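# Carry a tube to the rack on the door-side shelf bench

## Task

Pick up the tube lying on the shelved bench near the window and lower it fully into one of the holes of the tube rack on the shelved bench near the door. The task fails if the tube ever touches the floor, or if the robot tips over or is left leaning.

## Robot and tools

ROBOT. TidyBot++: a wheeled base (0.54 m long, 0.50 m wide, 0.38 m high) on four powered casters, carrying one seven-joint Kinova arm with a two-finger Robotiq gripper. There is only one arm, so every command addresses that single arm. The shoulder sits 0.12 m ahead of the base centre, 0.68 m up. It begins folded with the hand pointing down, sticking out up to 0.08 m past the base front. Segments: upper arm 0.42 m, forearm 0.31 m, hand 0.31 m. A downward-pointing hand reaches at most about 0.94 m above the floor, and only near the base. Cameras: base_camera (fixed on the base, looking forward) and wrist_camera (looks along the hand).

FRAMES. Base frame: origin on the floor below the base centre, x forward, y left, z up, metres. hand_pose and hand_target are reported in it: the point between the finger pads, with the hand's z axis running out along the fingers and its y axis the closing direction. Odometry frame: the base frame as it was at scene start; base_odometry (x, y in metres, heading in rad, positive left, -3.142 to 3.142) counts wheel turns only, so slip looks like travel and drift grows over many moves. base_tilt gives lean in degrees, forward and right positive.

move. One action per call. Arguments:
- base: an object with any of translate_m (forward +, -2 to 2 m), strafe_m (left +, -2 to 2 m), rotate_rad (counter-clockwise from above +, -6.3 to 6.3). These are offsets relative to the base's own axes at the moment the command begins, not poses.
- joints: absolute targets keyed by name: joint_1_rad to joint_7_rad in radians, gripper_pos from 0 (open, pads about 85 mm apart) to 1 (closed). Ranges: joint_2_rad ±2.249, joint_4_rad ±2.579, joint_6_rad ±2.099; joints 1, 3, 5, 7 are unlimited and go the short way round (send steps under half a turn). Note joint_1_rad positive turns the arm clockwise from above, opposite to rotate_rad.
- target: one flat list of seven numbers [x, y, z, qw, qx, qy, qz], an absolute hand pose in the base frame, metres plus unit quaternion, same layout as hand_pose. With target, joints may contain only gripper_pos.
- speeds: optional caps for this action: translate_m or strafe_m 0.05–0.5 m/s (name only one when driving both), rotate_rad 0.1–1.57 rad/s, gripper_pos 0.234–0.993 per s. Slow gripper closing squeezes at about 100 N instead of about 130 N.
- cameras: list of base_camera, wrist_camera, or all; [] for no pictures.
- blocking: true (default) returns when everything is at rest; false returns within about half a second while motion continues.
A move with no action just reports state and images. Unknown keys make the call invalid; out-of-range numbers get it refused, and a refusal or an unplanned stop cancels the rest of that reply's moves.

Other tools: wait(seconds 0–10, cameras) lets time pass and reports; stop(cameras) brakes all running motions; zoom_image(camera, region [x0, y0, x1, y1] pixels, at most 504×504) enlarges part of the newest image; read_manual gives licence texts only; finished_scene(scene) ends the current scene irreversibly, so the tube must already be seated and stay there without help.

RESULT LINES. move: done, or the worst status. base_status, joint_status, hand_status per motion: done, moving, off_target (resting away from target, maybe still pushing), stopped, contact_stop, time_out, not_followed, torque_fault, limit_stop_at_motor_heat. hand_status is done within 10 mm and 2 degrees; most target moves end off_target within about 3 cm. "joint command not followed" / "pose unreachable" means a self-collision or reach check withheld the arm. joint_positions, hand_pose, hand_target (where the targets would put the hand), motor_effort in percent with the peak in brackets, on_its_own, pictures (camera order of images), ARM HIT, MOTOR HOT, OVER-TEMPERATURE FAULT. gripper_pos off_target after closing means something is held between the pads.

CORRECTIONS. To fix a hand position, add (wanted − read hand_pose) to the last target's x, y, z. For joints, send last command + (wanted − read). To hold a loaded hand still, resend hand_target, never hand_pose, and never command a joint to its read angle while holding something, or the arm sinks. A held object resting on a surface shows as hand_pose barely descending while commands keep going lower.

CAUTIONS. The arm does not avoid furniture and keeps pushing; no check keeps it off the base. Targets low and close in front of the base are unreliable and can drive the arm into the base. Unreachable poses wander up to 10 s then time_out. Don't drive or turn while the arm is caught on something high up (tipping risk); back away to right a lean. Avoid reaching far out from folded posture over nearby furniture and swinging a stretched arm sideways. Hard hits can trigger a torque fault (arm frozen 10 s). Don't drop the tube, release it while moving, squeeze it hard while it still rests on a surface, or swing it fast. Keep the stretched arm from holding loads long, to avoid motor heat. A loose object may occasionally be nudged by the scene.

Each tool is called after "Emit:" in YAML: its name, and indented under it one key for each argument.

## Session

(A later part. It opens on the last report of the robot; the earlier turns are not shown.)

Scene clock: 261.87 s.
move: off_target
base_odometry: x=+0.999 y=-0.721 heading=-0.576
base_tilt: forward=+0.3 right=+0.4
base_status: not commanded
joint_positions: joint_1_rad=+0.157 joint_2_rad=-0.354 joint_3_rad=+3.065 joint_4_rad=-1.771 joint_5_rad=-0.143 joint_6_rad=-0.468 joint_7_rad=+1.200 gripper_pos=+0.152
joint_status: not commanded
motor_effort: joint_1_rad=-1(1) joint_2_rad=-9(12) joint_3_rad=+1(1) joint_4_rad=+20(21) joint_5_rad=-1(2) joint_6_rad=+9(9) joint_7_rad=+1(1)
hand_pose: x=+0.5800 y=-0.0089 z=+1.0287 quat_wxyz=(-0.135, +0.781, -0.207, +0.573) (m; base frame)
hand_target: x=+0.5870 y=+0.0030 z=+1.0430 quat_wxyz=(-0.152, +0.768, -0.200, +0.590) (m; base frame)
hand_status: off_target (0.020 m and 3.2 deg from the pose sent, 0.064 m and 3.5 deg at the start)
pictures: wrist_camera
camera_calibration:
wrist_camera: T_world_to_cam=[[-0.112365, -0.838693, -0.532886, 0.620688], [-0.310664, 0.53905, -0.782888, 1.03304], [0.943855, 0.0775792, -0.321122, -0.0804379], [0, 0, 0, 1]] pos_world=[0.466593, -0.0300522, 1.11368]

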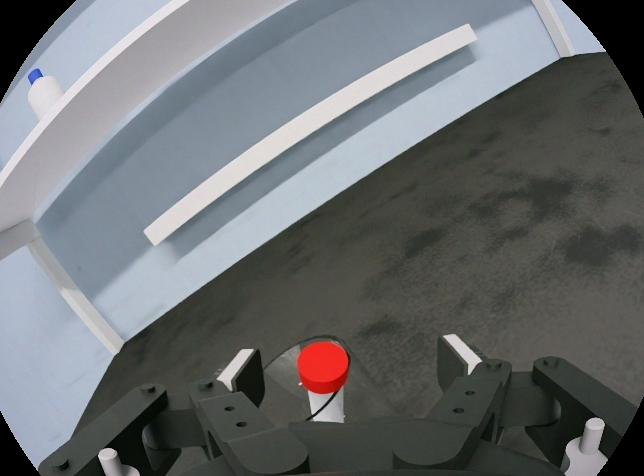

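Emit:
move:
  target: [0.599, 0.015, 1.051, 0.152, -0.768, 0.20, -0.590]
  cameras: ["wrist_camera"]

Emit:
zoom_image:
  camera: "wrist_camera"
  region: [200, 230, 500, 476]

Scene clock: 267.87 s.
move: off_target
base_odometry: x=+0.999 y=-0.721 heading=-0.576
base_tilt: forward=+0.2 right=+0.4
base_status: not commanded
joint_positions: joint_1_rad=+0.188 joint_2_rad=-0.337 joint_3_rad=+2.994 joint_4_rad=-1.737 joint_5_rad=-0.143 joint_6_rad=-0.467 joint_7_rad=+1.177 gripper_pos=+0.152
joint_status: not commanded
motor_effort: joint_1_rad=+0(1) joint_2_rad=-9(10) joint_3_rad=+2(2) joint_4_rad=+20(21) joint_5_rad=-1(2) joint_6_rad=+9(9) joint_7_rad=+1(1)
hand_pose: x=+0.5882 y=+0.0158 z=+1.0395 quat_wxyz=(-0.145, +0.780, -0.194, +0.577) (m; base frame)
hand_target: x=+0.5990 y=+0.0150 z=+1.0510 quat_wxyz=(-0.152, +0.768, -0.200, +0.590) (m; base frame)
hand_status: off_target (0.016 m and 2.3 deg from the pose sent, 0.038 m and 3.2 deg at the start)
pictures: wrist_camera
camera_calibration:
wrist_camera: T_world_to_cam=[[-0.0795412, -0.841977, -0.533617, 0.629565], [-0.315372, 0.529072, -0.787797, 1.03874], [0.945629, 0.105625, -0.307619, -0.102228], [0, 0, 0, 1]] pos_world=[0.474334, -0.00869024, 1.12281]

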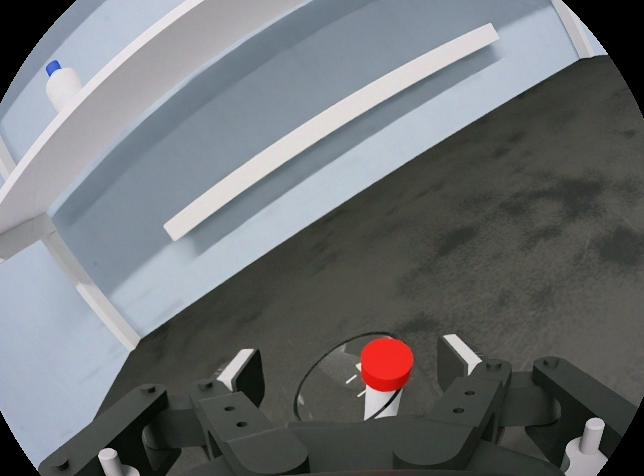

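Scaled by 1.680.

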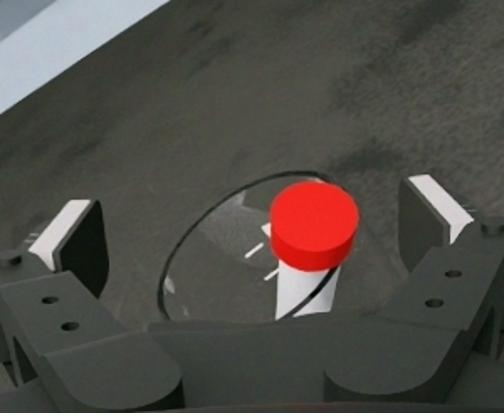

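Emit:
move:
  target: [0.602, 0.003, 1.048, 0.152, -0.768, 0.20, -0.590]
  cameras: ["wrist_camera"]

Emit:
zoom_image:
  camera: "wrist_camera"
  region: [200, 230, 500, 476]

Scene clock: 275.57 s.
move: off_target
base_odometry: x=+0.999 y=-0.721 heading=-0.576
base_tilt: forward=+0.4 right=+0.4
base_status: not commanded
joint_positions: joint_1_rad=+0.163 joint_2_rad=-0.332 joint_3_rad=+3.031 joint_4_rad=-1.737 joint_5_rad=-0.143 joint_6_rad=-0.463 joint_7_rad=+1.180 gripper_pos=+0.152
joint_status: not commanded
motor_effort: joint_1_rad=+0(1) joint_2_rad=-10(10) joint_3_rad=+1(2) joint_4_rad=+20(21) joint_5_rad=-1(2) joint_6_rad=+9(9) joint_7_rad=+1(1)
hand_pose: x=+0.5901 y=+0.0069 z=+1.0395 quat_wxyz=(-0.147, +0.779, -0.200, +0.577) (m; base frame)
hand_target: x=+0.6020 y=+0.0030 z=+1.0480 quat_wxyz=(-0.152, +0.768, -0.200, +0.590) (m; base frame)
hand_status: off_target (0.015 m and 2.0 deg from the pose sent, 0.021 m and 2.3 deg at the start)
pictures: wrist_camera
camera_calibration:
wrist_camera: T_world_to_cam=[[-0.0860521, -0.836019, -0.541911, 0.634682], [-0.310137, 0.539382, -0.782868, 1.03582], [0.946789, 0.100699, -0.305695, -0.105709], [0, 0, 0, 1]] pos_world=[0.475944, -0.017449, 1.12253]

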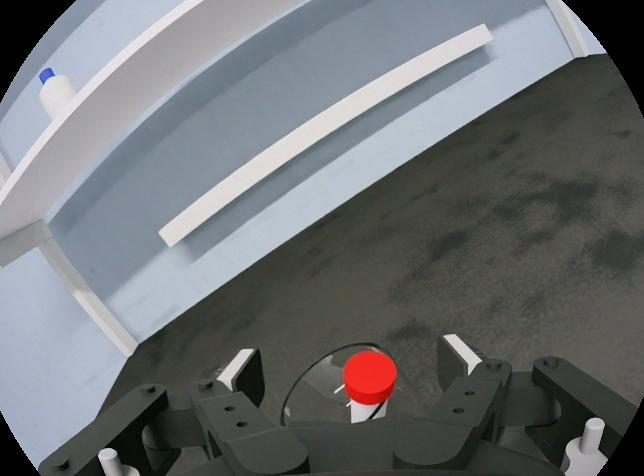

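Scaled by 1.680.

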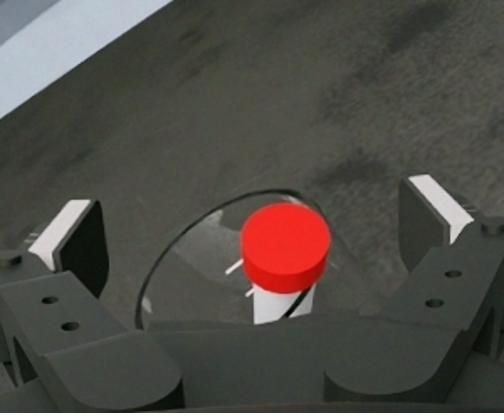

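Emit:
move:
  target: [0.603, -0.006, 1.044, 0.152, -0.768, 0.20, -0.590]
  cameras: ["wrist_camera"]

Emit:
zoom_image:
  camera: "wrist_camera"
  region: [200, 230, 500, 476]

Scene clock: 286.57 s.
move: off_target
base_odometry: x=+0.999 y=-0.721 heading=-0.576
base_tilt: forward=+0.3 right=+0.5
base_status: not commanded
joint_positions: joint_1_rad=+0.130 joint_2_rad=-0.331 joint_3_rad=+3.077 joint_4_rad=-1.737 joint_5_rad=-0.144 joint_6_rad=-0.453 joint_7_rad=+1.203 gripper_pos=+0.152
joint_status: not commanded
motor_effort: joint_1_rad=-1(1) joint_2_rad=-9(10) joint_3_rad=+1(2) joint_4_rad=+20(21) joint_5_rad=-2(2) joint_6_rad=+9(9) joint_7_rad=+1(1)
hand_pose: x=+0.5911 y=-0.0039 z=+1.0434 quat_wxyz=(-0.144, +0.775, -0.199, +0.582) (m; base frame)
hand_target: x=+0.6030 y=-0.0060 z=+1.0440 quat_wxyz=(-0.152, +0.768, -0.200, +0.590) (m; base frame)
hand_status: off_target (0.012 m and 1.5 deg from the pose sent, 0.019 m and 2.0 deg at the start)
pictures: wrist_camera
camera_calibration:
wrist_camera: T_world_to_cam=[[-0.0842779, -0.839041, -0.537502, 0.622207], [-0.298251, 0.535931, -0.789825, 1.0452], [0.950759, 0.0937458, -0.295412, -0.117401], [0, 0, 0, 1]] pos_world=[0.47579, -0.0270909, 1.12528]

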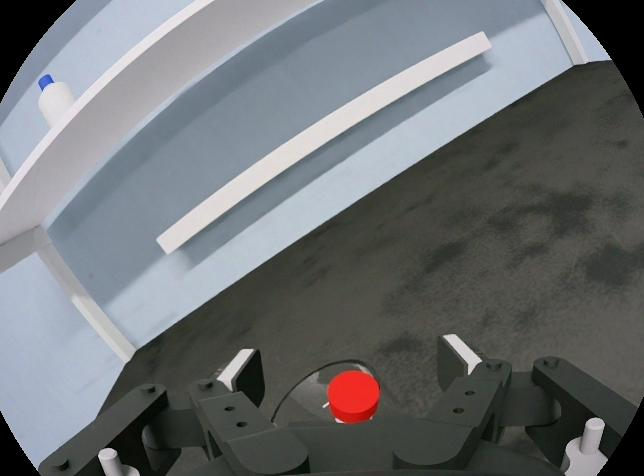

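Scaled by 1.680.

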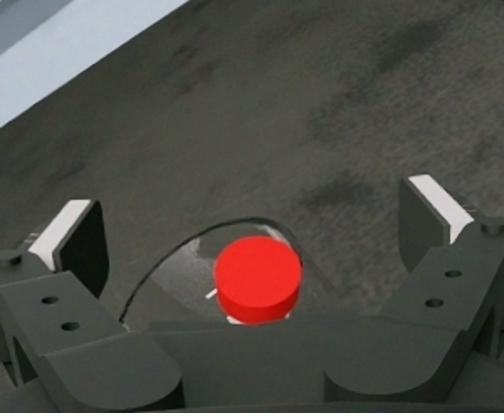

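Emit:
move:
  target: [0.602, -0.003, 1.036, 0.152, -0.768, 0.20, -0.590]
  cameras: ["wrist_camera"]

Emit:
zoom_image:
  camera: "wrist_camera"
  region: [200, 230, 500, 476]

Scene clock: 298.27 s.
move: off_target
base_odometry: x=+0.999 y=-0.721 heading=-0.576
base_tilt: forward=+0.3 right=+0.4
base_status: not commanded
joint_positions: joint_1_rad=+0.130 joint_2_rad=-0.330 joint_3_rad=+3.077 joint_4_rad=-1.753 joint_5_rad=-0.144 joint_6_rad=-0.427 joint_7_rad=+1.203 gripper_pos=+0.152
joint_status: not commanded
motor_effort: joint_1_rad=+0(1) joint_2_rad=-9(11) joint_3_rad=+1(1) joint_4_rad=+20(21) joint_5_rad=-1(2) joint_6_rad=+8(9) joint_7_rad=+0(1)
hand_pose: x=+0.5929 y=-0.0051 z=+1.0409 quat_wxyz=(-0.144, +0.772, -0.200, +0.586) (m; base frame)
hand_target: x=+0.6020 y=-0.0030 z=+1.0360 quat_wxyz=(-0.152, +0.768, -0.200, +0.590) (m; base frame)
hand_status: off_target (0.011 m and 1.2 deg from the pose sent, 0.013 m and 1.5 deg at the start)
pictures: wrist_camera
camera_calibration:
wrist_camera: T_world_to_cam=[[-0.0825641, -0.838745, -0.538229, 0.619687], [-0.28949, 0.53697, -0.792375, 1.0419], [0.953614, 0.0903901, -0.287143, -0.130106], [0, 0, 0, 1]] pos_world=[0.476854, -0.0279478, 1.12175]

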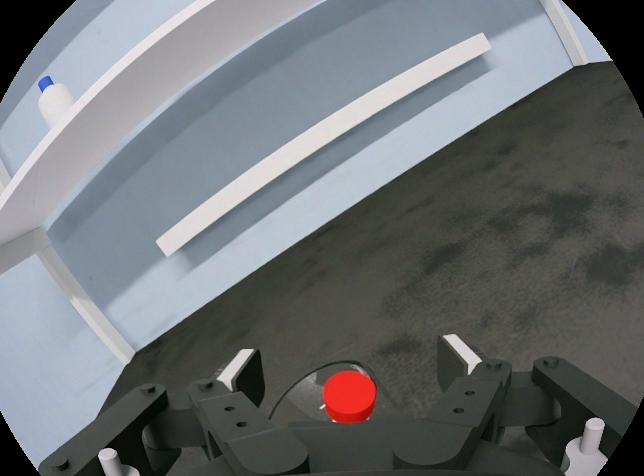

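Scaled by 1.680.

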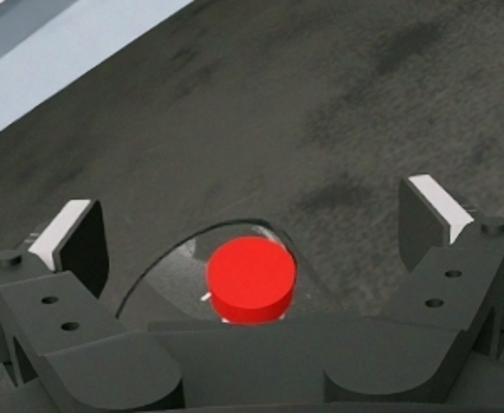

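Emit:
move:
  target: [0.601, -0.001, 1.026, 0.152, -0.768, 0.20, -0.590]
  cameras: ["wrist_camera"]

Emit:
zoom_image:
  camera: "wrist_camera"
  region: [200, 230, 500, 476]

Scene clock: 303.27 s.
move: done
base_odometry: x=+0.999 y=-0.721 heading=-0.576
base_tilt: forward=+0.3 right=+0.4
base_status: not commanded
joint_positions: joint_1_rad=+0.130 joint_2_rad=-0.330 joint_3_rad=+3.077 joint_4_rad=-1.784 joint_5_rad=-0.144 joint_6_rad=-0.396 joint_7_rad=+1.203 gripper_pos=+0.152
joint_status: not commanded
motor_effort: joint_1_rad=-1(1) joint_2_rad=-8(10) joint_3_rad=+0(1) joint_4_rad=+20(21) joint_5_rad=-1(2) joint_6_rad=+9(9) joint_7_rad=+1(1)
hand_pose: x=+0.5942 y=-0.0067 z=+1.0307 quat_wxyz=(-0.143, +0.772, -0.202, +0.585) (m; base frame)
hand_target: x=+0.6010 y=-0.0010 z=+1.0260 quat_wxyz=(-0.152, +0.768, -0.200, +0.590) (m; base frame)
hand_status: done (0.010 m and 1.3 deg from the pose sent, 0.017 m and 1.2 deg at the start)
pictures: wrist_camera
camera_calibration:
wrist_camera: T_world_to_cam=[[-0.0869034, -0.838009, -0.538691, 0.616022], [-0.288108, 0.538771, -0.791656, 1.03343], [0.953647, 0.0864034, -0.288258, -0.132999], [0, 0, 0, 1]] pos_world=[0.478107, -0.0290564, 1.11163]

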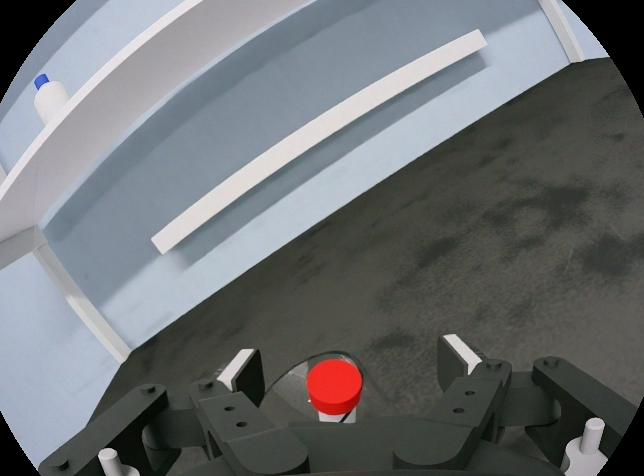

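Scaled by 1.680.

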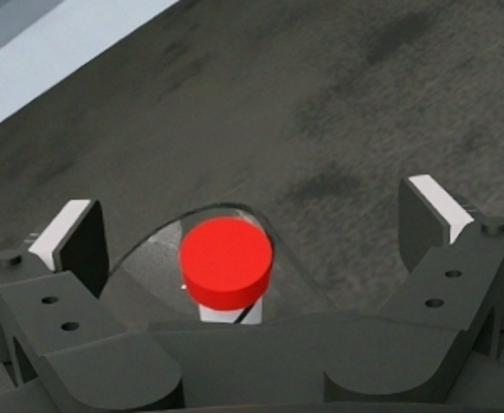

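Emit:
move:
  target: [0.602, 0.008, 1.028, 0.152, -0.768, 0.20, -0.590]
  cameras: ["wrist_camera"]

Emit:
zoom_image:
  camera: "wrist_camera"
  region: [200, 230, 500, 476]

Scene clock: 309.87 s.
move: done
base_odometry: x=+0.999 y=-0.721 heading=-0.576
base_tilt: forward=+0.3 right=+0.5
base_status: not commanded
joint_positions: joint_1_rad=+0.163 joint_2_rad=-0.330 joint_3_rad=+3.028 joint_4_rad=-1.784 joint_5_rad=-0.144 joint_6_rad=-0.396 joint_7_rad=+1.202 gripper_pos=+0.152
joint_status: not commanded
motor_effort: joint_1_rad=-1(1) joint_2_rad=-9(11) joint_3_rad=+1(2) joint_4_rad=+20(21) joint_5_rad=-1(2) joint_6_rad=+9(9) joint_7_rad=+1(1)
hand_pose: x=+0.5945 y=+0.0050 z=+1.0295 quat_wxyz=(-0.140, +0.775, -0.193, +0.585) (m; base frame)
hand_target: x=+0.6020 y=+0.0080 z=+1.0280 quat_wxyz=(-0.152, +0.768, -0.200, +0.590) (m; base frame)
hand_status: done (0.008 m and 1.9 deg from the pose sent, 0.017 m and 1.3 deg at the start)
pictures: wrist_camera
camera_calibration:
wrist_camera: T_world_to_cam=[[-0.0770777, -0.847231, -0.525603, 0.605911], [-0.296605, 0.522788, -0.799198, 1.03919], [0.951885, 0.0942963, -0.291589, -0.130193], [0, 0, 0, 1]] pos_world=[0.47886, -0.0176512, 1.11102]

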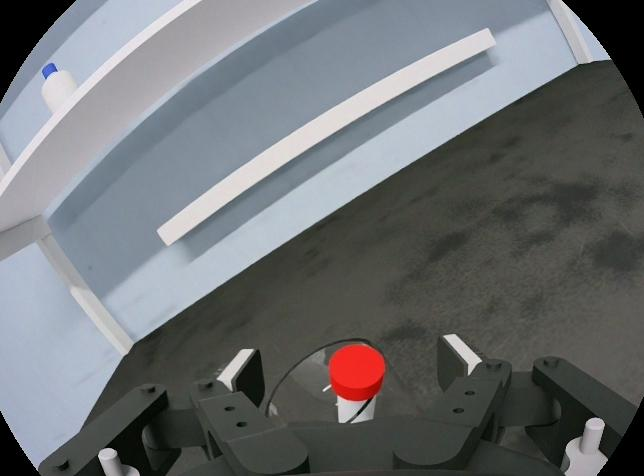

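Scaled by 1.680.

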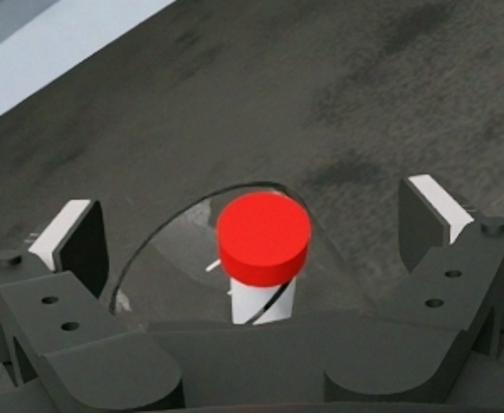

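Emit:
move:
  target: [0.603, 0.006, 1.035, 0.152, -0.768, 0.20, -0.590]
  cameras: ["wrist_camera"]

Emit:
zoom_image:
  camera: "wrist_camera"
  region: [200, 230, 500, 476]

Scene clock: 316.30 s.
move: done
base_odometry: x=+0.999 y=-0.721 heading=-0.576
base_tilt: forward=+0.3 right=+0.4
base_status: not commanded
joint_positions: joint_1_rad=+0.163 joint_2_rad=-0.329 joint_3_rad=+3.028 joint_4_rad=-1.778 joint_5_rad=-0.144 joint_6_rad=-0.396 joint_7_rad=+1.202 gripper_pos=+0.152
joint_status: not commanded
motor_effort: joint_1_rad=+0(1) joint_2_rad=-10(10) joint_3_rad=+1(1) joint_4_rad=+20(21) joint_5_rad=-1(2) joint_6_rad=+8(9) joint_7_rad=+1(1)
hand_pose: x=+0.5950 y=+0.0051 z=+1.0329 quat_wxyz=(-0.141, +0.773, -0.192, +0.587) (m; base frame)
hand_target: x=+0.6030 y=+0.0060 z=+1.0350 quat_wxyz=(-0.152, +0.768, -0.200, +0.590) (m; base frame)
hand_status: done (0.008 m and 1.7 deg from the pose sent, 0.010 m and 1.9 deg at the start)
pictures: wrist_camera
camera_calibration:
wrist_camera: T_world_to_cam=[[-0.0739684, -0.847377, -0.525814, 0.606217], [-0.292383, 0.522515, -0.80093, 1.0413], [0.953436, 0.0944958, -0.286409, -0.135964], [0, 0, 0, 1]] pos_world=[0.478932, -0.0175517, 1.11382]

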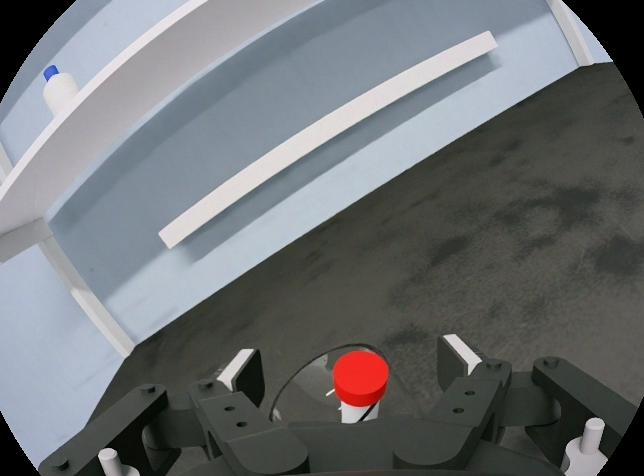

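Scaled by 1.680.

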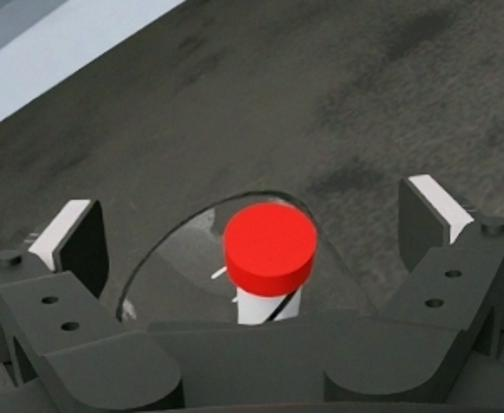

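Emit:
move:
  target: [0.603, 0.003, 1.041, 0.152, -0.768, 0.20, -0.590]
  cameras: ["wrist_camera"]

Emit:
move:
  joints: {"gripper_pos": 1}
  speeds: {"gripper_pos": 0.234}
  cameras: ["wrist_camera"]

Emit:
zoom_image:
  camera: "wrist_camera"
  region: [200, 230, 500, 476]

Scene clock: 326.57 s.
move: done
base_odometry: x=+0.999 y=-0.721 heading=-0.576
base_tilt: forward=+0.4 right=+0.4
base_status: not commanded
joint_positions: joint_1_rad=+0.159 joint_2_rad=-0.328 joint_3_rad=+3.034 joint_4_rad=-1.766 joint_5_rad=-0.144 joint_6_rad=-0.396 joint_7_rad=+1.202 gripper_pos=+0.152
joint_status: not commanded
motor_effort: joint_1_rad=-1(1) joint_2_rad=-10(10) joint_3_rad=+1(2) joint_4_rad=+21(21) joint_5_rad=-2(2) joint_6_rad=+9(9) joint_7_rad=+1(1)
hand_pose: x=+0.5957 y=+0.0040 z=+1.0402 quat_wxyz=(-0.142, +0.770, -0.192, +0.592) (m; base frame)
hand_target: x=+0.6030 y=+0.0030 z=+1.0410 quat_wxyz=(-0.152, +0.768, -0.200, +0.590) (m; base frame)
hand_status: done (0.007 m and 1.5 deg from the pose sent, 0.012 m and 1.7 deg at the start)
pictures: wrist_camera
camera_calibration:
wrist_camera: T_world_to_cam=[[-0.0684866, -0.846736, -0.527586, 0.60783], [-0.28246, 0.523647, -0.803748, 1.04494], [0.956831, 0.093976, -0.275032, -0.14836], [0, 0, 0, 1]] pos_world=[0.478737, -0.0185666, 1.11975]

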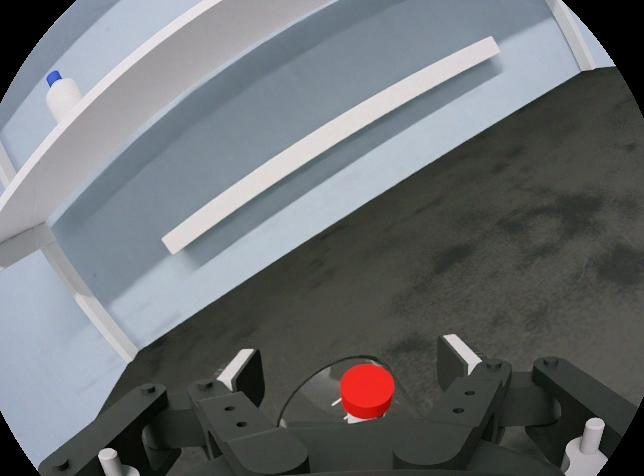

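Scene clock: 330.50 s.
move: done
base_odometry: x=+0.999 y=-0.721 heading=-0.576
base_tilt: forward=+0.3 right=+0.4
base_status: not commanded
joint_positions: joint_1_rad=+0.159 joint_2_rad=-0.328 joint_3_rad=+3.034 joint_4_rad=-1.764 joint_5_rad=-0.144 joint_6_rad=-0.396 joint_7_rad=+1.202 gripper_pos=+0.999
joint_status: all done
motor_effort: joint_1_rad=+0(1) joint_2_rad=-9(11) joint_3_rad=+0(2) joint_4_rad=+20(21) joint_5_rad=-1(2) joint_6_rad=+9(9) joint_7_rad=+1(1)
hand_pose: x=+0.5958 y=+0.0041 z=+1.0416 quat_wxyz=(-0.142, +0.769, -0.192, +0.593) (m; base frame)
hand_target: x=+0.6030 y=+0.0030 z=+1.0410 quat_wxyz=(-0.152, +0.768, -0.200, +0.590) (m; base frame)
hand_status: not commanded
pictures: wrist_camera
camera_calibration:
wrist_camera: T_world_to_cam=[[-0.0672766, -0.846805, -0.527632, 0.607901], [-0.280755, 0.523529, -0.804422, 1.04571], [0.957419, 0.0940164, -0.272966, -0.150591], [0, 0, 0, 1]] pos_world=[0.478663, -0.0185256, 1.12083]

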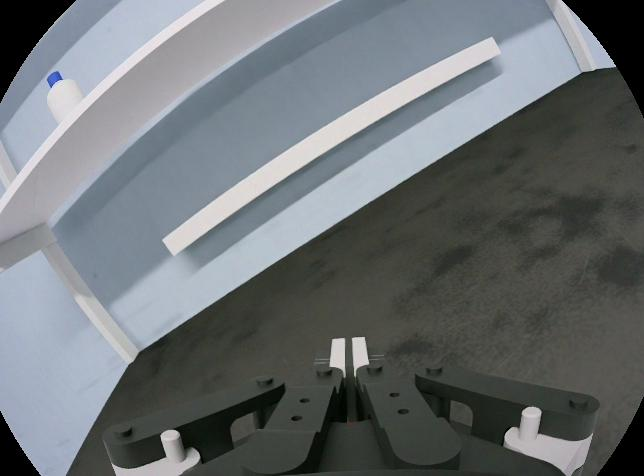

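Scaled by 1.680.

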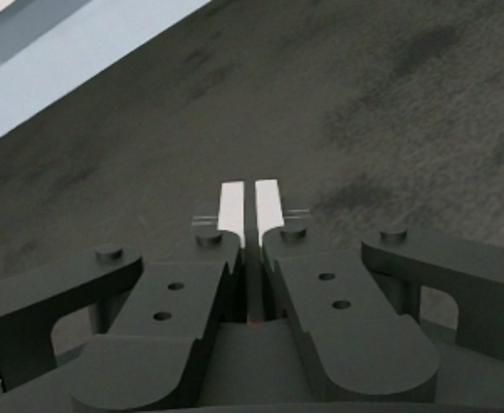

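Emit:
move:
  joints: {"gripper_pos": 0.15}
  cameras: ["wrist_camera"]

Emit:
zoom_image:
  camera: "wrist_camera"
  region: [200, 230, 500, 476]

Scene clock: 336.40 s.
move: done
base_odometry: x=+0.999 y=-0.721 heading=-0.576
base_tilt: forward=+0.2 right=+0.4
base_status: not commanded
joint_positions: joint_1_rad=+0.159 joint_2_rad=-0.328 joint_3_rad=+3.034 joint_4_rad=-1.764 joint_5_rad=-0.144 joint_6_rad=-0.396 joint_7_rad=+1.202 gripper_pos=+0.152
joint_status: all done
motor_effort: joint_1_rad=-1(1) joint_2_rad=-9(11) joint_3_rad=+1(1) joint_4_rad=+21(21) joint_5_rad=-1(2) joint_6_rad=+9(9) joint_7_rad=+0(1)
hand_pose: x=+0.5958 y=+0.0041 z=+1.0416 quat_wxyz=(-0.142, +0.769, -0.192, +0.593) (m; base frame)
hand_target: x=+0.6030 y=+0.0030 z=+1.0410 quat_wxyz=(-0.152, +0.768, -0.200, +0.590) (m; base frame)
hand_status: not commanded
pictures: wrist_camera
camera_calibration:
wrist_camera: T_world_to_cam=[[-0.0672766, -0.846805, -0.527632, 0.607901], [-0.280755, 0.523529, -0.804422, 1.04571], [0.957419, 0.0940164, -0.272966, -0.150591], [0, 0, 0, 1]] pos_world=[0.478663, -0.0185256, 1.12083]

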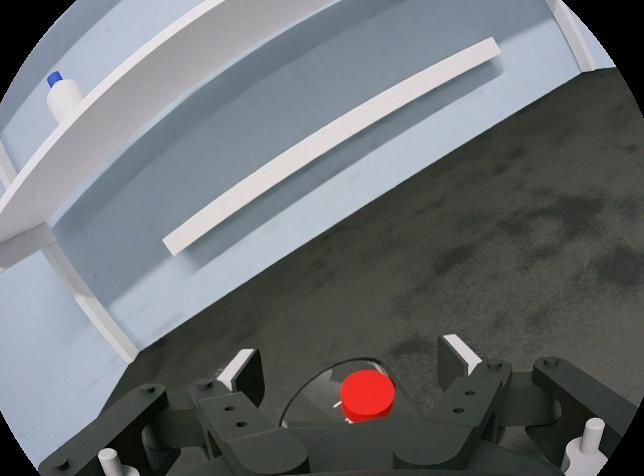

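Scaled by 1.680.

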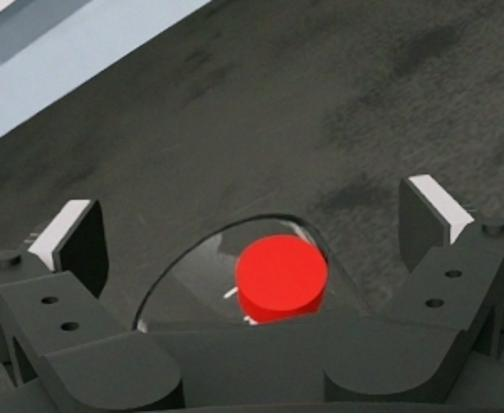

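Emit:
move:
  target: [0.602, 0.003, 1.026, 0.152, -0.768, 0.20, -0.590]
  cameras: ["wrist_camera"]

Emit:
zoom_image:
  camera: "wrist_camera"
  region: [200, 230, 500, 476]

Scene clock: 346.77 s.
move: done
base_odometry: x=+0.999 y=-0.721 heading=-0.576
base_tilt: forward=+0.2 right=+0.5
base_status: not commanded
joint_positions: joint_1_rad=+0.159 joint_2_rad=-0.328 joint_3_rad=+3.034 joint_4_rad=-1.787 joint_5_rad=-0.144 joint_6_rad=-0.381 joint_7_rad=+1.202 gripper_pos=+0.152
joint_status: not commanded
motor_effort: joint_1_rad=+0(1) joint_2_rad=-9(11) joint_3_rad=+1(1) joint_4_rad=+20(21) joint_5_rad=-1(2) joint_6_rad=+9(9) joint_7_rad=+0(1)
hand_pose: x=+0.5960 y=+0.0031 z=+1.0315 quat_wxyz=(-0.141, +0.772, -0.193, +0.589) (m; base frame)
hand_target: x=+0.6020 y=+0.0030 z=+1.0260 quat_wxyz=(-0.152, +0.768, -0.200, +0.590) (m; base frame)
hand_status: done (0.008 m and 1.5 deg from the pose sent, 0.017 m and 1.5 deg at the start)
pictures: wrist_camera
camera_calibration:
wrist_camera: T_world_to_cam=[[-0.0740325, -0.846289, -0.527554, 0.605717], [-0.286736, 0.524732, -0.801523, 1.03873], [0.955145, 0.0919299, -0.281509, -0.143255], [0, 0, 0, 1]] pos_world=[0.479514, -0.0192733, 1.11179]

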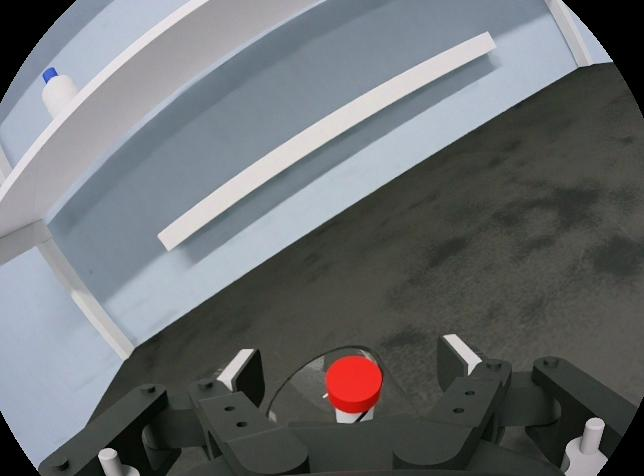

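Scaled by 1.680.

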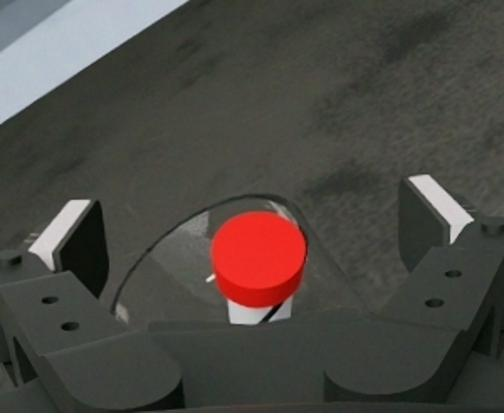

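Emit:
move:
  target: [0.602, 0.005, 1.021, 0.152, -0.768, 0.20, -0.590]
  cameras: ["wrist_camera"]

Emit:
zoom_image:
  camera: "wrist_camera"
  region: [200, 230, 500, 476]

Scene clock: 352.13 s.
move: done
base_odometry: x=+0.999 y=-0.721 heading=-0.576
base_tilt: forward=+0.2 right=+0.5
base_status: not commanded
joint_positions: joint_1_rad=+0.159 joint_2_rad=-0.328 joint_3_rad=+3.033 joint_4_rad=-1.798 joint_5_rad=-0.144 joint_6_rad=-0.372 joint_7_rad=+1.202 gripper_pos=+0.152
joint_status: not commanded
motor_effort: joint_1_rad=-1(1) joint_2_rad=-10(10) joint_3_rad=+1(1) joint_4_rad=+20(21) joint_5_rad=-2(2) joint_6_rad=+9(9) joint_7_rad=+1(1)
hand_pose: x=+0.5962 y=+0.0026 z=+1.0274 quat_wxyz=(-0.140, +0.772, -0.194, +0.589) (m; base frame)
hand_target: x=+0.6020 y=+0.0050 z=+1.0210 quat_wxyz=(-0.152, +0.768, -0.200, +0.590) (m; base frame)
hand_status: done (0.009 m and 1.6 deg from the pose sent, 0.012 m and 1.5 deg at the start)
pictures: wrist_camera
camera_calibration:
wrist_camera: T_world_to_cam=[[-0.0763183, -0.846059, -0.527598, 0.604519], [-0.287627, 0.525328, -0.800813, 1.0356], [0.954697, 0.0906349, -0.283442, -0.14227], [0, 0, 0, 1]] pos_world=[0.479829, -0.0196781, 1.10794]

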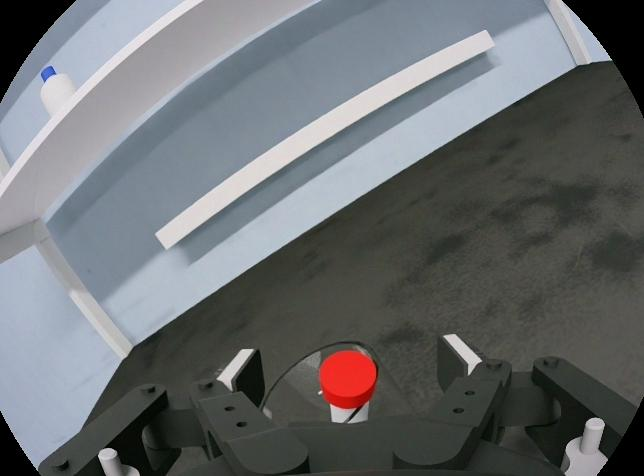

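Scaled by 1.680.

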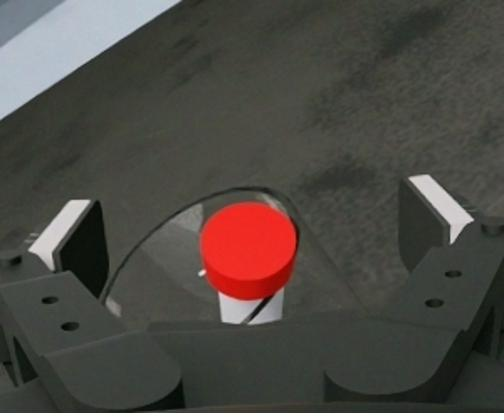

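Emit:
move:
  joints: {"gripper_pos": 1}
  speeds: {"gripper_pos": 0.234}
  cameras: ["wrist_camera"]

Emit:
zoom_image:
  camera: "wrist_camera"
  region: [200, 230, 500, 476]

Scene clock: 361.67 s.
move: off_target
base_odometry: x=+0.999 y=-0.721 heading=-0.576
base_tilt: forward=+0.3 right=+0.4
base_status: not commanded
joint_positions: joint_1_rad=+0.159 joint_2_rad=-0.328 joint_3_rad=+3.033 joint_4_rad=-1.798 joint_5_rad=-0.144 joint_6_rad=-0.369 joint_7_rad=+1.202 gripper_pos=+0.780
joint_status: gripper_pos off_target (ended at +0.780, target +1.000)
motor_effort: joint_1_rad=-1(1) joint_2_rad=-9(11) joint_3_rad=+1(2) joint_4_rad=+19(21) joint_5_rad=-2(2) joint_6_rad=+8(9) joint_7_rad=+1(1)
hand_pose: x=+0.5965 y=+0.0024 z=+1.0283 quat_wxyz=(-0.140, +0.771, -0.194, +0.590) (m; base frame)
hand_target: x=+0.6020 y=+0.0050 z=+1.0210 quat_wxyz=(-0.152, +0.768, -0.200, +0.590) (m; base frame)
hand_status: not commanded
pictures: wrist_camera
camera_calibration:
wrist_camera: T_world_to_cam=[[-0.0750333, -0.846101, -0.527716, 0.60426], [-0.285078, 0.525322, -0.801728, 1.03585], [0.955563, 0.0902839, -0.280621, -0.145664], [0, 0, 0, 1]] pos_world=[0.47983, -0.0197398, 1.10847]

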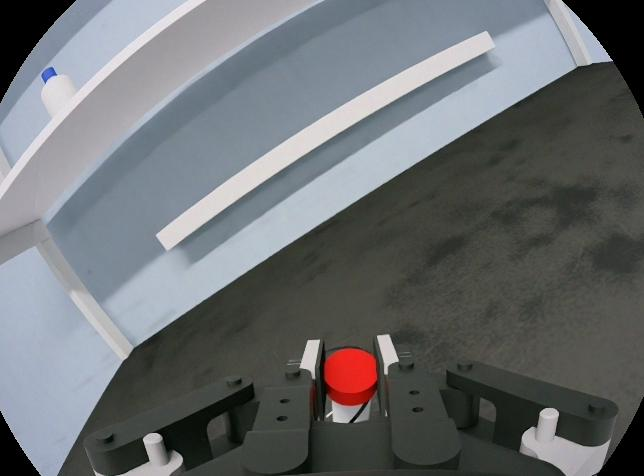

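Scaled by 1.680.

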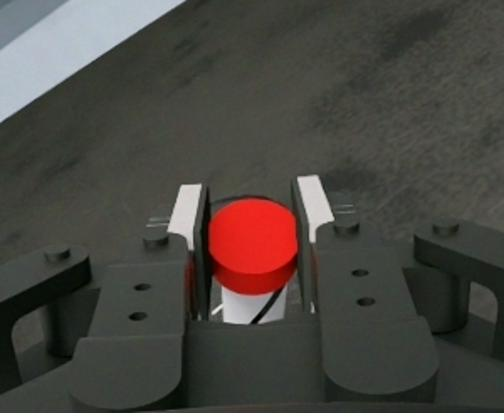

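Emit:
move:
  target: [0.596, -0.010, 1.056, 0.152, -0.768, 0.20, -0.590]
  cameras: ["wrist_camera"]

Emit:
zoom_image:
  camera: "wrist_camera"
  region: [200, 230, 500, 476]

Scene clock: 369.27 s.
move: done
base_odometry: x=+0.999 y=-0.721 heading=-0.576
base_tilt: forward=+0.3 right=+0.5
base_status: not commanded
joint_positions: joint_1_rad=+0.124 joint_2_rad=-0.328 joint_3_rad=+3.097 joint_4_rad=-1.726 joint_5_rad=-0.144 joint_6_rad=-0.411 joint_7_rad=+1.208 gripper_pos=+0.780
joint_status: not commanded
motor_effort: joint_1_rad=+0(1) joint_2_rad=-10(10) joint_3_rad=+0(2) joint_4_rad=+21(21) joint_5_rad=-1(2) joint_6_rad=+9(9) joint_7_rad=+1(1)
hand_pose: x=+0.5953 y=-0.0140 z=+1.0617 quat_wxyz=(-0.144, +0.759, -0.202, +0.603) (m; base frame)
hand_target: x=+0.5960 y=-0.0100 z=+1.0560 quat_wxyz=(-0.152, +0.768, -0.200, +0.590) (m; base frame)
hand_status: done (0.007 m and 2.0 deg from the pose sent, 0.030 m and 1.5 deg at the start)
pictures: wrist_camera
camera_calibration:
wrist_camera: T_world_to_cam=[[-0.0708792, -0.838514, -0.54025, 0.618833], [-0.249609, 0.53929, -0.804277, 1.05277], [0.965749, 0.0778447, -0.247525, -0.175078], [0, 0, 0, 1]] pos_world=[0.475725, -0.0352192, 1.13771]

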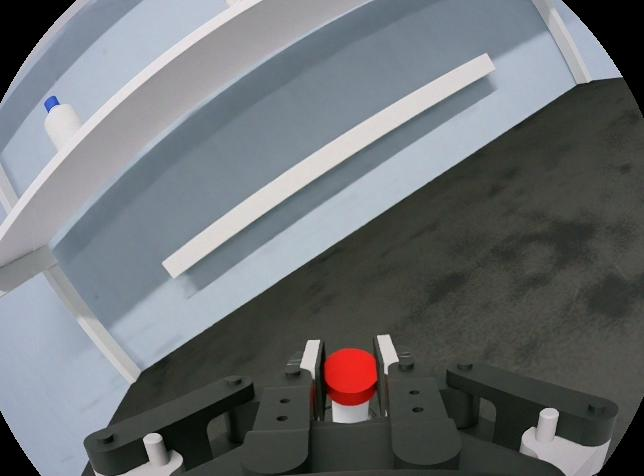

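Scaled by 1.680.

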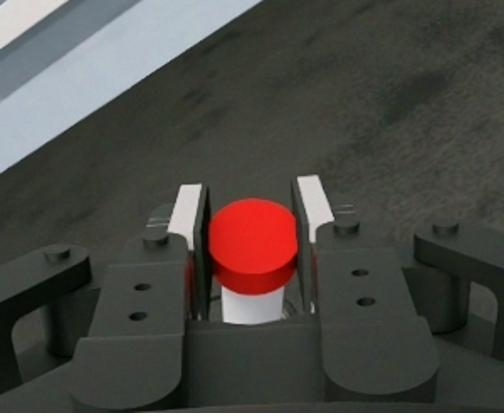

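Emit:
move:
  target: [0.580, -0.035, 1.10, 0.152, -0.768, 0.20, -0.590]
  cameras: ["wrist_camera"]

Emit:
move:
  target: [0.555, -0.055, 1.16, 0.152, -0.768, 0.20, -0.590]
  cameras: ["wrist_camera"]

Scene clock: 375.73 s.
move: off_target
base_odometry: x=+0.999 y=-0.721 heading=-0.576
base_tilt: forward=+0.2 right=+0.3
base_status: not commanded
joint_positions: joint_1_rad=+0.068 joint_2_rad=-0.328 joint_3_rad=+3.211 joint_4_rad=-1.588 joint_5_rad=-0.156 joint_6_rad=-0.554 joint_7_rad=+1.260 gripper_pos=+0.780
joint_status: not commanded
motor_effort: joint_1_rad=+0(1) joint_2_rad=-9(11) joint_3_rad=+0(1) joint_4_rad=+19(21) joint_5_rad=-2(2) joint_6_rad=+9(9) joint_7_rad=+1(1)
hand_pose: x=+0.5833 y=-0.0448 z=+1.1039 quat_wxyz=(-0.136, +0.758, -0.206, +0.604) (m; base frame)
hand_target: x=+0.5800 y=-0.0350 z=+1.1000 quat_wxyz=(-0.152, +0.768, -0.200, +0.590) (m; base frame)
hand_status: off_target (0.011 m and 2.8 deg from the pose sent, 0.046 m and 2.0 deg at the start)
pictures: wrist_camera
camera_calibration:
wrist_camera: T_world_to_cam=[[-0.0852875, -0.840825, -0.534547, 0.616949], [-0.24149, 0.537949, -0.807647, 1.0992], [0.966648, 0.0602056, -0.248931, -0.150441], [0, 0, 0, 1]] pos_world=[0.463487, -0.0635099, 1.1801]

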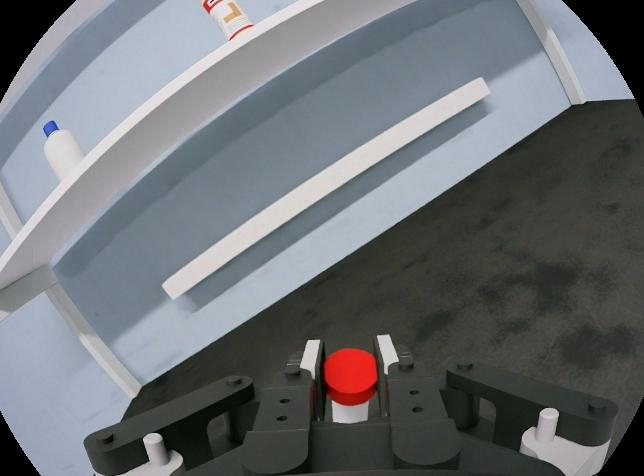

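Scene clock: 377.23 s.
move: off_target
base_odometry: x=+0.999 y=-0.721 heading=-0.576
base_tilt: forward=+0.2 right=+0.4
base_status: not commanded
joint_positions: joint_1_rad=+0.040 joint_2_rad=-0.328 joint_3_rad=+3.295 joint_4_rad=-1.371 joint_5_rad=-0.165 joint_6_rad=-0.769 joint_7_rad=+1.278 gripper_pos=+0.780
joint_status: not commanded
motor_effort: joint_1_rad=+0(1) joint_2_rad=-8(11) joint_3_rad=+0(1) joint_4_rad=+18(21) joint_5_rad=-2(2) joint_6_rad=+9(9) joint_7_rad=+1(2)
hand_pose: x=+0.5540 y=-0.0678 z=+1.1669 quat_wxyz=(-0.134, +0.755, -0.211, +0.606) (m; base frame)
hand_target: x=+0.5550 y=-0.0550 z=+1.1600 quat_wxyz=(-0.152, +0.768, -0.200, +0.590) (m; base frame)
hand_status: off_target (0.015 m and 3.4 deg from the pose sent, 0.064 m and 2.8 deg at the start)
pictures: wrist_camera
camera_calibration:
wrist_camera: T_world_to_cam=[[-0.0925165, -0.837937, -0.537868, 0.636889], [-0.230837, 0.543518, -0.807033, 1.14912], [0.968584, 0.0494958, -0.243711, -0.112914], [0, 0, 0, 1]] pos_world=[0.433548, -0.0853032, 1.24242]

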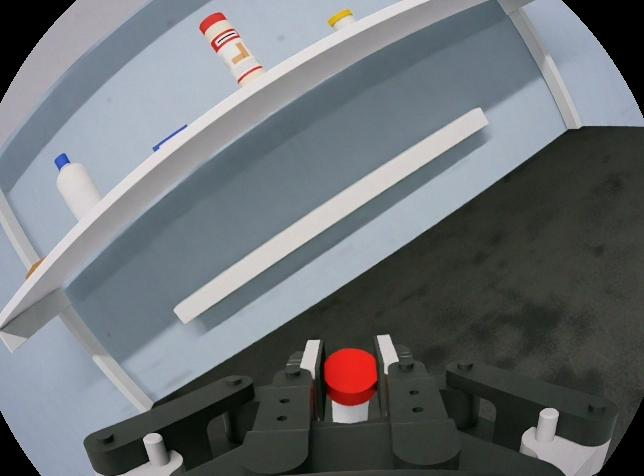

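Emit:
move:
  base: {"translate_m": -0.8}
  cameras: ["wrist_camera"]

Emit:
move:
  target: [0.45, 0, 1.10, 0, 0.857, 0, 0.515]
  cameras: ["wrist_camera"]

Emit:
move:
  base: {"rotate_rad": 3.14}
  speeds: {"rotate_rad": 1.0}

Scene clock: 411.23 s.
move: done
base_odometry: x=+0.328 y=-0.285 heading=-0.576
base_tilt: forward=+0.3 right=+0.5
base_status: done
joint_positions: joint_1_rad=+0.036 joint_2_rad=-0.318 joint_3_rad=+3.297 joint_4_rad=-1.370 joint_5_rad=-0.168 joint_6_rad=-0.774 joint_7_rad=+1.279 gripper_pos=+0.780
joint_status: not commanded
motor_effort: joint_1_rad=+0(1) joint_2_rad=-8(12) joint_3_rad=-1(2) joint_4_rad=+18(20) joint_5_rad=-2(2) joint_6_rad=+9(9) joint_7_rad=+0(2)
hand_pose: x=+0.5587 y=-0.0668 z=+1.1618 quat_wxyz=(-0.135, +0.759, -0.211, +0.601) (m; base frame)
hand_target: x=+0.5550 y=-0.0550 z=+1.1600 quat_wxyz=(-0.152, +0.768, -0.200, +0.590) (m; base frame)
hand_status: not commanded
pictures: wrist_camera
camera_calibration:
wrist_camera: T_world_to_cam=[[-0.0962784, -0.83686, -0.538885, 0.638803], [-0.243351, 0.54476, -0.802506, 1.14741], [0.965148, 0.053874, -0.256099, -0.102142], [0, 0, 0, 1]] pos_world=[0.439307, -0.0849701, 1.23888]

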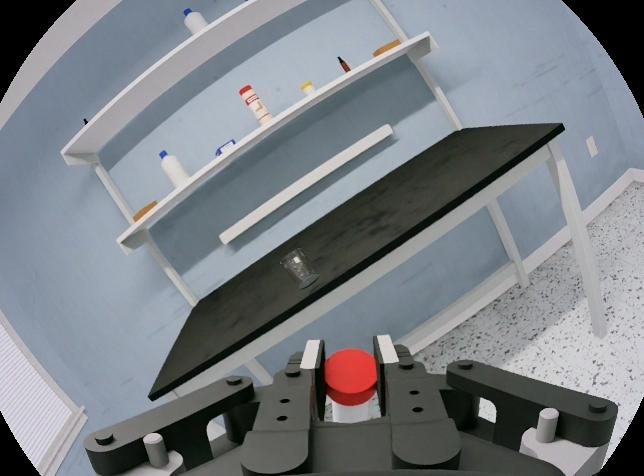

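Scene clock: 412.70 s.
move: off_target
base_odometry: x=+0.328 y=-0.285 heading=-0.576
base_tilt: forward=+0.2 right=+0.4
base_status: not commanded
joint_positions: joint_1_rad=+0.007 joint_2_rad=-0.474 joint_3_rad=+3.158 joint_4_rad=-1.375 joint_5_rad=-0.057 joint_6_rad=-1.094 joint_7_rad=+1.529 gripper_pos=+0.780
joint_status: not commanded
motor_effort: joint_1_rad=+0(1) joint_2_rad=-2(11) joint_3_rad=+0(2) joint_4_rad=+17(19) joint_5_rad=-2(3) joint_6_rad=+8(9) joint_7_rad=+0(1)
hand_pose: x=+0.4570 y=+0.0064 z=+1.1237 quat_wxyz=(-0.037, +0.839, -0.026, +0.542) (m; base frame)
hand_target: x=+0.4500 y=+0.0000 z=+1.1000 quat_wxyz=(+0.000, +0.857, +0.000, +0.515) (m; base frame)
hand_status: off_target (0.026 m and 6.3 deg from the pose sent, 0.142 m and 32.5 deg at the start)
pictures: wrist_camera
camera_calibration:
wrist_camera: T_world_to_cam=[[0.0368781, -0.981315, -0.188841, 0.216446], [-0.472224, 0.149428, -0.868721, 1.23377], [0.880707, 0.121212, -0.45789, 0.247224], [0, 0, 0, 1]] pos_world=[0.356901, -0.00192327, 1.22588]

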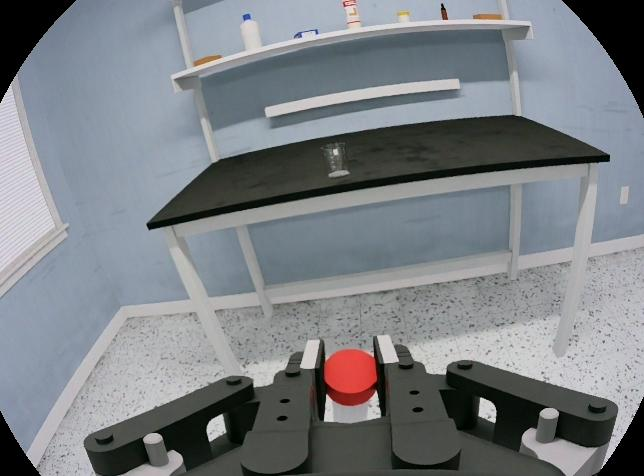

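Scene clock: 416.77 s.
move: done
base_odometry: x=+0.328 y=-0.285 heading=+2.563
base_tilt: forward=+0.3 right=+0.4
base_status: done
joint_positions: joint_1_rad=+0.006 joint_2_rad=-0.474 joint_3_rad=+3.157 joint_4_rad=-1.375 joint_5_rad=-0.052 joint_6_rad=-1.096 joint_7_rad=+1.531 gripper_pos=+0.780
joint_status: not commanded
motor_effort: joint_1_rad=+0(1) joint_2_rad=-1(4) joint_3_rad=+0(2) joint_4_rad=+17(18) joint_5_rad=-1(2) joint_6_rad=+8(9) joint_7_rad=+0(1)
hand_pose: x=+0.4567 y=+0.0064 z=+1.1230 quat_wxyz=(-0.035, +0.840, -0.024, +0.541) (m; base frame)
hand_target: x=+0.4500 y=+0.0000 z=+1.1000 quat_wxyz=(+0.000, +0.857, +0.000, +0.515) (m; base frame)
hand_status: not commanded
pictures: base_camera, wrist_camera
camera_calibration:
wrist_camera: T_world_to_cam=[[0.0370702, -0.982342, -0.183383, 0.210058], [-0.474344, 0.14422, -0.868446, 1.23369], [0.879559, 0.11918, -0.460622, 0.250775], [0, 0, 0, 1]] pos_world=[0.356836, -0.00146189, 1.22543]

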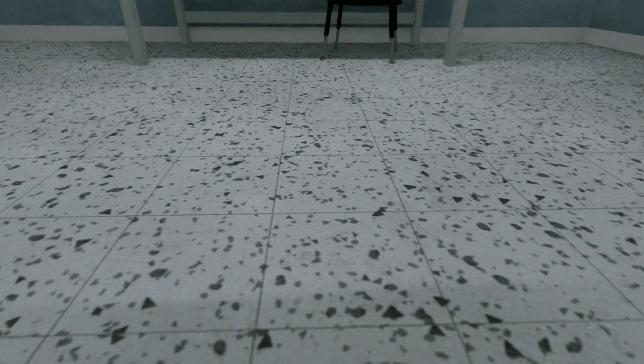

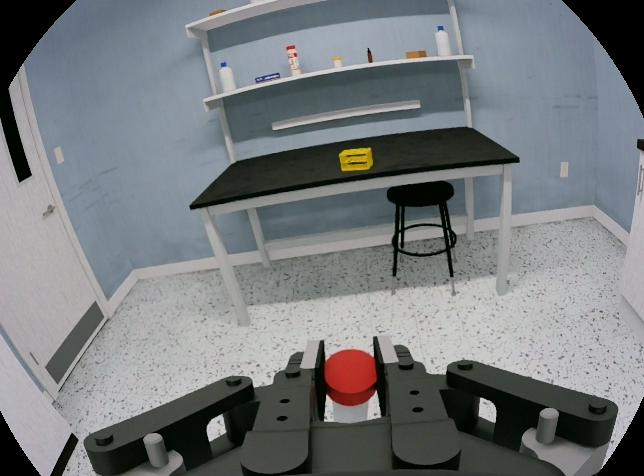

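Emit:
move:
  base: {"translate_m": 1.1}

Emit:
zoom_image:
  camera: "wrist_camera"
  region: [200, 100, 500, 350]

Scene clock: 429.57 s.
move: done
base_odometry: x=-0.594 y=+0.316 heading=+2.564
base_tilt: forward=+0.2 right=+0.4
base_status: done
joint_positions: joint_1_rad=+0.006 joint_2_rad=-0.475 joint_3_rad=+3.157 joint_4_rad=-1.376 joint_5_rad=-0.052 joint_6_rad=-1.099 joint_7_rad=+1.532 gripper_pos=+0.780
joint_status: not commanded
motor_effort: joint_1_rad=-1(1) joint_2_rad=-2(6) joint_3_rad=+1(1) joint_4_rad=+16(18) joint_5_rad=-2(2) joint_6_rad=+8(9) joint_7_rad=+0(1)
hand_pose: x=+0.4561 y=+0.0064 z=+1.1224 quat_wxyz=(-0.034, +0.841, -0.024, +0.540) (m; base frame)
hand_target: x=+0.4500 y=+0.0000 z=+1.1000 quat_wxyz=(+0.000, +0.857, +0.000, +0.515) (m; base frame)
hand_status: not commanded
pictures: base_camera, wrist_camera
camera_calibration:
wrist_camera: T_world_to_cam=[[0.0369003, -0.982379, -0.18322, 0.209882], [-0.475983, 0.143934, -0.867596, 1.23263], [0.87868, 0.119224, -0.462284, 0.253301], [0, 0, 0, 1]] pos_world=[0.356395, -0.00143292, 1.22498]

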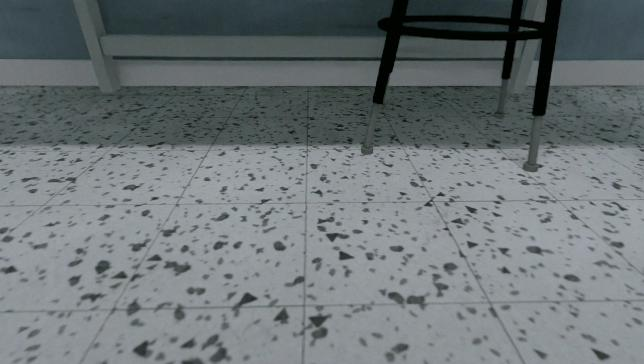

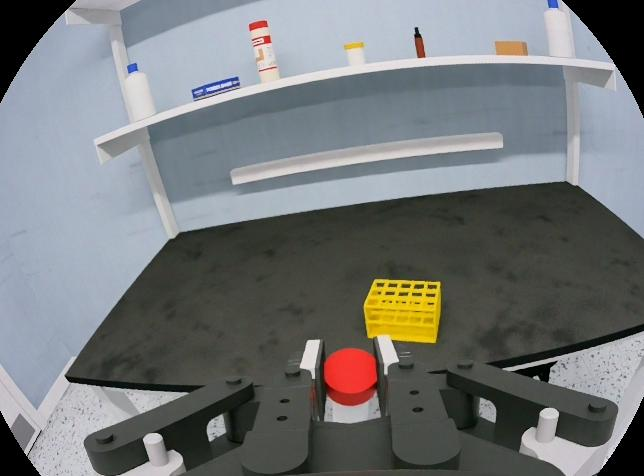

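Scaled by 1.680.

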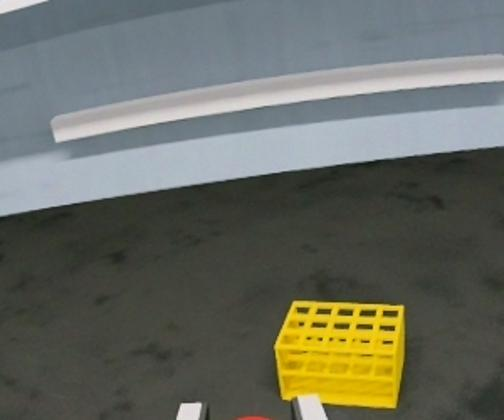

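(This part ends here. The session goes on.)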